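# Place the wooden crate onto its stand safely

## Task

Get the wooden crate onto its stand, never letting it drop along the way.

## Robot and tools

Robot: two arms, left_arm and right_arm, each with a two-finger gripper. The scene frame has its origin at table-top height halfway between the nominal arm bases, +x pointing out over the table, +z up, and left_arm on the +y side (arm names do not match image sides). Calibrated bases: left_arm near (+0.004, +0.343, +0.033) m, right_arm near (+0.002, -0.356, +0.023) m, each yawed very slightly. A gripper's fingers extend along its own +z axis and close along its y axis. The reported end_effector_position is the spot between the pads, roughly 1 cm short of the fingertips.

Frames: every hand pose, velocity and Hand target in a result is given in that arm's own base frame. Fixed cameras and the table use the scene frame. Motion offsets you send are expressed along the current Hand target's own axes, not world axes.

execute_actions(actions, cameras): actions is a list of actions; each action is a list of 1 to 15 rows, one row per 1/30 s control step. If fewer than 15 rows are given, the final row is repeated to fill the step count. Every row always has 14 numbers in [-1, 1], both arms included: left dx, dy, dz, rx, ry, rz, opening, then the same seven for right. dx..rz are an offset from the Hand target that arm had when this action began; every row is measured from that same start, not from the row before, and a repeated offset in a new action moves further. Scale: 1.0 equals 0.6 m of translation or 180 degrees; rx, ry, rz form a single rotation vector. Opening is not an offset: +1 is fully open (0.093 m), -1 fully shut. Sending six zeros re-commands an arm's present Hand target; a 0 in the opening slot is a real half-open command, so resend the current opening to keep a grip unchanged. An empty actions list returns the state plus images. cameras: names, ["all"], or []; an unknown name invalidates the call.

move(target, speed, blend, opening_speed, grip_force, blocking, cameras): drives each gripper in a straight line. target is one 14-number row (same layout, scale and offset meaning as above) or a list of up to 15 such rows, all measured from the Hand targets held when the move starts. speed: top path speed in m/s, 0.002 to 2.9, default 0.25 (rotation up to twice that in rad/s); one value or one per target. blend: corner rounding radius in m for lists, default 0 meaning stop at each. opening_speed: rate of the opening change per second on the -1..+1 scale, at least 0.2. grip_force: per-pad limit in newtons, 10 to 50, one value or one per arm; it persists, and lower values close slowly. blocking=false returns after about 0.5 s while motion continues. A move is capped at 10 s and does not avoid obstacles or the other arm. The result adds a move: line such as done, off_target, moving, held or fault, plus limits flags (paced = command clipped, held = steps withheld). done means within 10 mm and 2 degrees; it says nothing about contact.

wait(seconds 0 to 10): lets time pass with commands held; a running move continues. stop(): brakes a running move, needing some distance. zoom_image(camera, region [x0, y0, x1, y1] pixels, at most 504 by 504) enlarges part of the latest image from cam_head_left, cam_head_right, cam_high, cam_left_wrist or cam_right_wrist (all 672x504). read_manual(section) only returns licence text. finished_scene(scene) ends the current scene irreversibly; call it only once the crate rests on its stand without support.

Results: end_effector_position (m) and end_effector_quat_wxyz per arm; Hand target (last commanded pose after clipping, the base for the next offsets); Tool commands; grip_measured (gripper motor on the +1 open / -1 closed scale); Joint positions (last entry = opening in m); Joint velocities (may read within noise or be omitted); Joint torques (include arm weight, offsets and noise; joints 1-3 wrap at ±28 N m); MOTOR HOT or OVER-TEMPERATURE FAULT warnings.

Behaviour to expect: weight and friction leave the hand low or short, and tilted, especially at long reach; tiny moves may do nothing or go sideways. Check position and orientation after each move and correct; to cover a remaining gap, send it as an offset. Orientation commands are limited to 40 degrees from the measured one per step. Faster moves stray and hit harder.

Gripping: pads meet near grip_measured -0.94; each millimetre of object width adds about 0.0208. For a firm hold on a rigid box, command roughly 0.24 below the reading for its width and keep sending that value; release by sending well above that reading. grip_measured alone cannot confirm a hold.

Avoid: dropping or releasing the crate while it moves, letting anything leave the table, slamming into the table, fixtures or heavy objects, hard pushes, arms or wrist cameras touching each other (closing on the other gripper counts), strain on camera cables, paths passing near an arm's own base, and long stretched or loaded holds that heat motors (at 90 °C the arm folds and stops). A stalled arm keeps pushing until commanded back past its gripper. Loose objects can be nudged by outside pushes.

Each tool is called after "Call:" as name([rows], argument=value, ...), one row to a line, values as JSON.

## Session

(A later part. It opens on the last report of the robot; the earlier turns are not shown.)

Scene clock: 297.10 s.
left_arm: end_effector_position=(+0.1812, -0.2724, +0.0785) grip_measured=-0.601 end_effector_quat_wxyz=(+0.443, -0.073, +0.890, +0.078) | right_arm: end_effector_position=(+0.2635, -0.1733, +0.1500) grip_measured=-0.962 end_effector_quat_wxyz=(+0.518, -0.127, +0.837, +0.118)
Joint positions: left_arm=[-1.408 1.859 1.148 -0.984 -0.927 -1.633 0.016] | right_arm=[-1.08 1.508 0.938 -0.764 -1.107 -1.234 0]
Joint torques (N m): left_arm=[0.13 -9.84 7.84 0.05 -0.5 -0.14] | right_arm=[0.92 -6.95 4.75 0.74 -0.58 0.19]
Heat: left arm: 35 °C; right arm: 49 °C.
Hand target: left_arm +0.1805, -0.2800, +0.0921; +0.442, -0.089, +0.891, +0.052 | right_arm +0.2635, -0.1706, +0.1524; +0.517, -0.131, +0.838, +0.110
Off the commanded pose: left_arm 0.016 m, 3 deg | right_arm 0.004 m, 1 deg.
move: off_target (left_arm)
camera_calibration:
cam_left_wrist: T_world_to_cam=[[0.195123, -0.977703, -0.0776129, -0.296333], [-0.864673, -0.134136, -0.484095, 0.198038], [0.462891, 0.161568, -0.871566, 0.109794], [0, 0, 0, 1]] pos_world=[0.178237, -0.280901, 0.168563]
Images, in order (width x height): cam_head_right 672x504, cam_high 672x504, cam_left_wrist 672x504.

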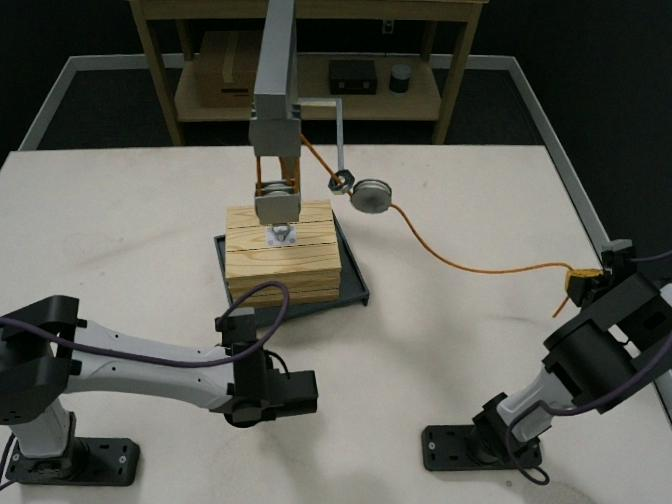

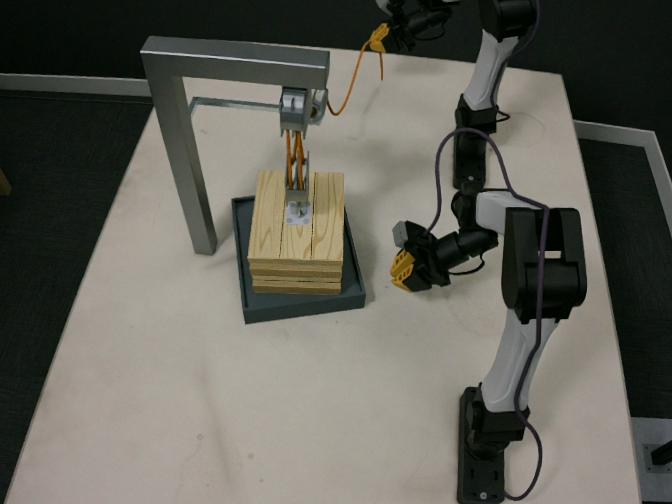

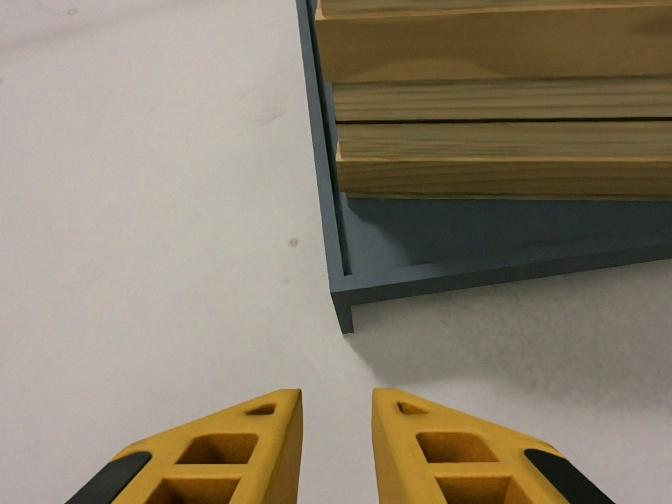

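Call:
move(target=[-0.21,0.373,0.066,0.253,-0.12,0.19,-0.6,0,0,0,0,0,0,0.2], cameras=["cam_head_left","cam_head_right","cam_high","cam_left_wrist"])

Call:
zoom_image(camera="cam_head_right", region=[190, 150, 390, 330])

Call:
zoom_image(camera="cam_head_left", region=[190, 150, 390, 340])

Scene clock: 304.43 s.
left_arm: end_effector_position=(+0.2374, -0.0411, +0.1602) grip_measured=-0.601 end_effector_quat_wxyz=(+0.550, +0.343, +0.745, -0.158) | right_arm: end_effector_position=(+0.2636, -0.1735, +0.1501) grip_measured=+0.198 end_effector_quat_wxyz=(+0.518, -0.127, +0.837, +0.118)
Joint positions: left_arm=[0.486 0.767 0.423 -0.445 1.063 0.871 0.016] | right_arm=[-1.08 1.508 0.938 -0.762 -1.107 -1.233 0.055]
Joint torques (N m): left_arm=[0.81 -0.05 10.54 1.43 0.72 0.19] | right_arm=[0.91 -6.93 4.72 0.76 -0.58 0.15]
Heat: left arm: 35 °C; right arm: 48 °C.
Hand target: left_arm +0.2405, -0.0401, +0.1718; +0.560, +0.354, +0.734, -0.151 | right_arm +0.2635, -0.1705, +0.1524; +0.517, -0.131, +0.838, +0.110
Off the commanded pose: left_arm 0.012 m, 2 deg | right_arm 0.004 m, 1 deg.
move: off_target (left_arm)
camera_calibration:
cam_left_wrist: T_world_to_cam=[[-0.685703, -0.713296, -0.144982, 0.155854], [-0.434925, 0.561228, -0.704175, 0.279065], [0.583653, -0.419799, -0.695066, 0.0367852], [0, 0, 0, 1]] pos_world=[0.206772, -0.0300068, 0.244675]
Images, in order (width x height): cam_head_left 672x504, cam_head_right 672x504, cam_high 672x504, cam_left_wrist 672x504.

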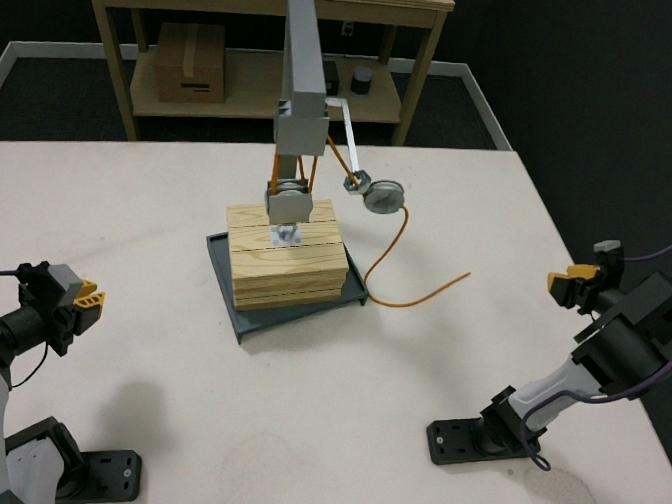

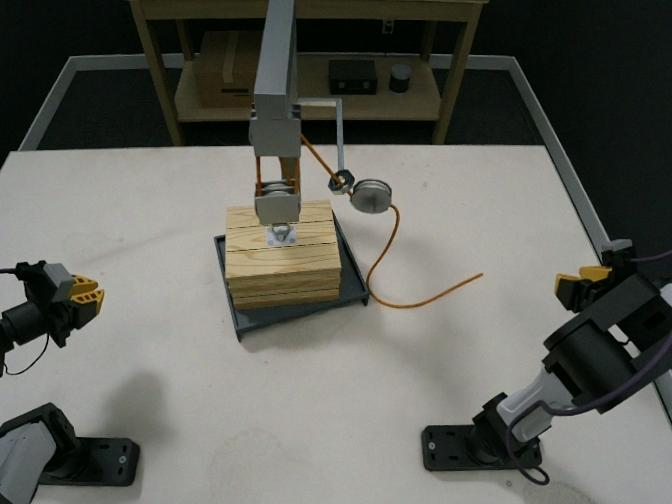

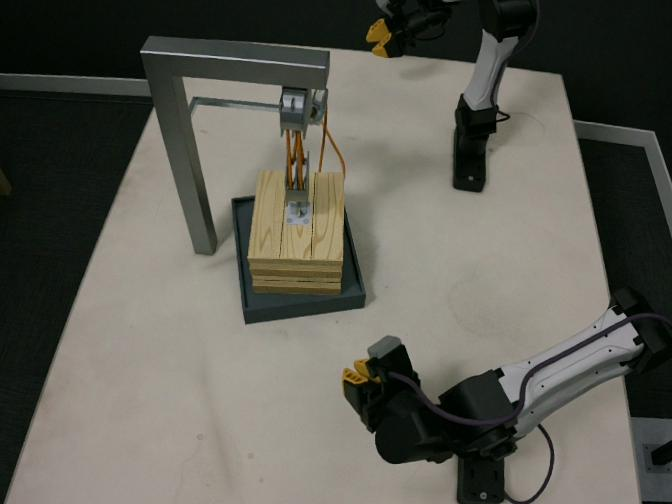

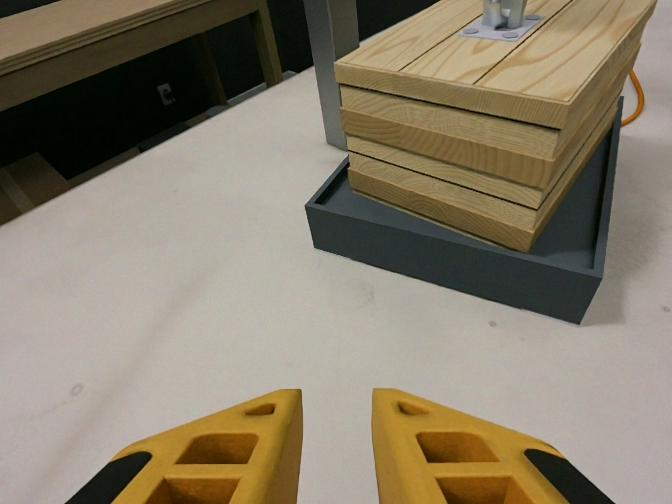

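Scaled by 2.520 from the camera's 672x504 image, which has a finer 960x720 frame.

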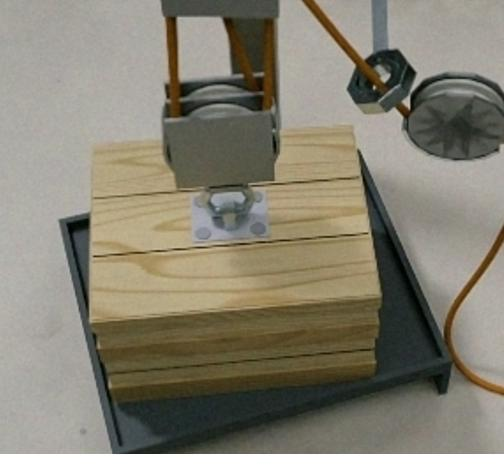

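Scaled by 2.520 from the camera's 672x504 image, which has a finer 960x720 frame.

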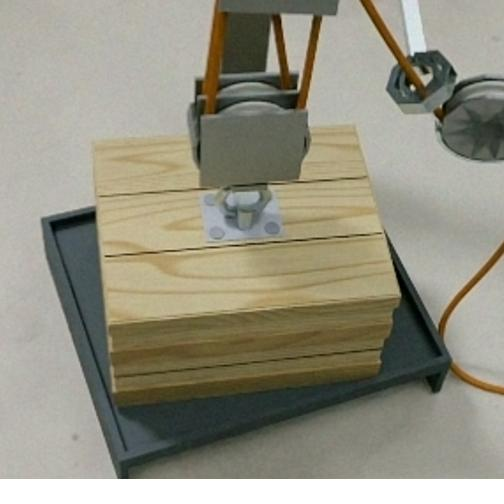

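Call:
zoom_image(camera="cam_left_wrist", region=[300, 130, 640, 340])

Scaled by 1.482 from the camera's 672x504 image, which has a finer 960x720 frame.

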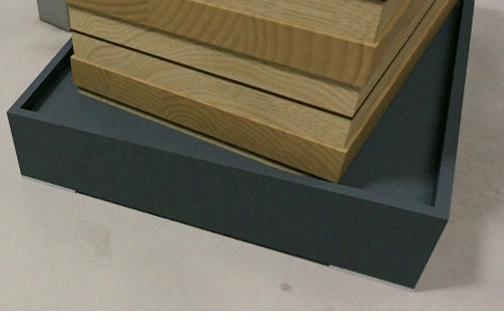

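Call:
finished_scene(scene=1)

The scene is finished: the task was done.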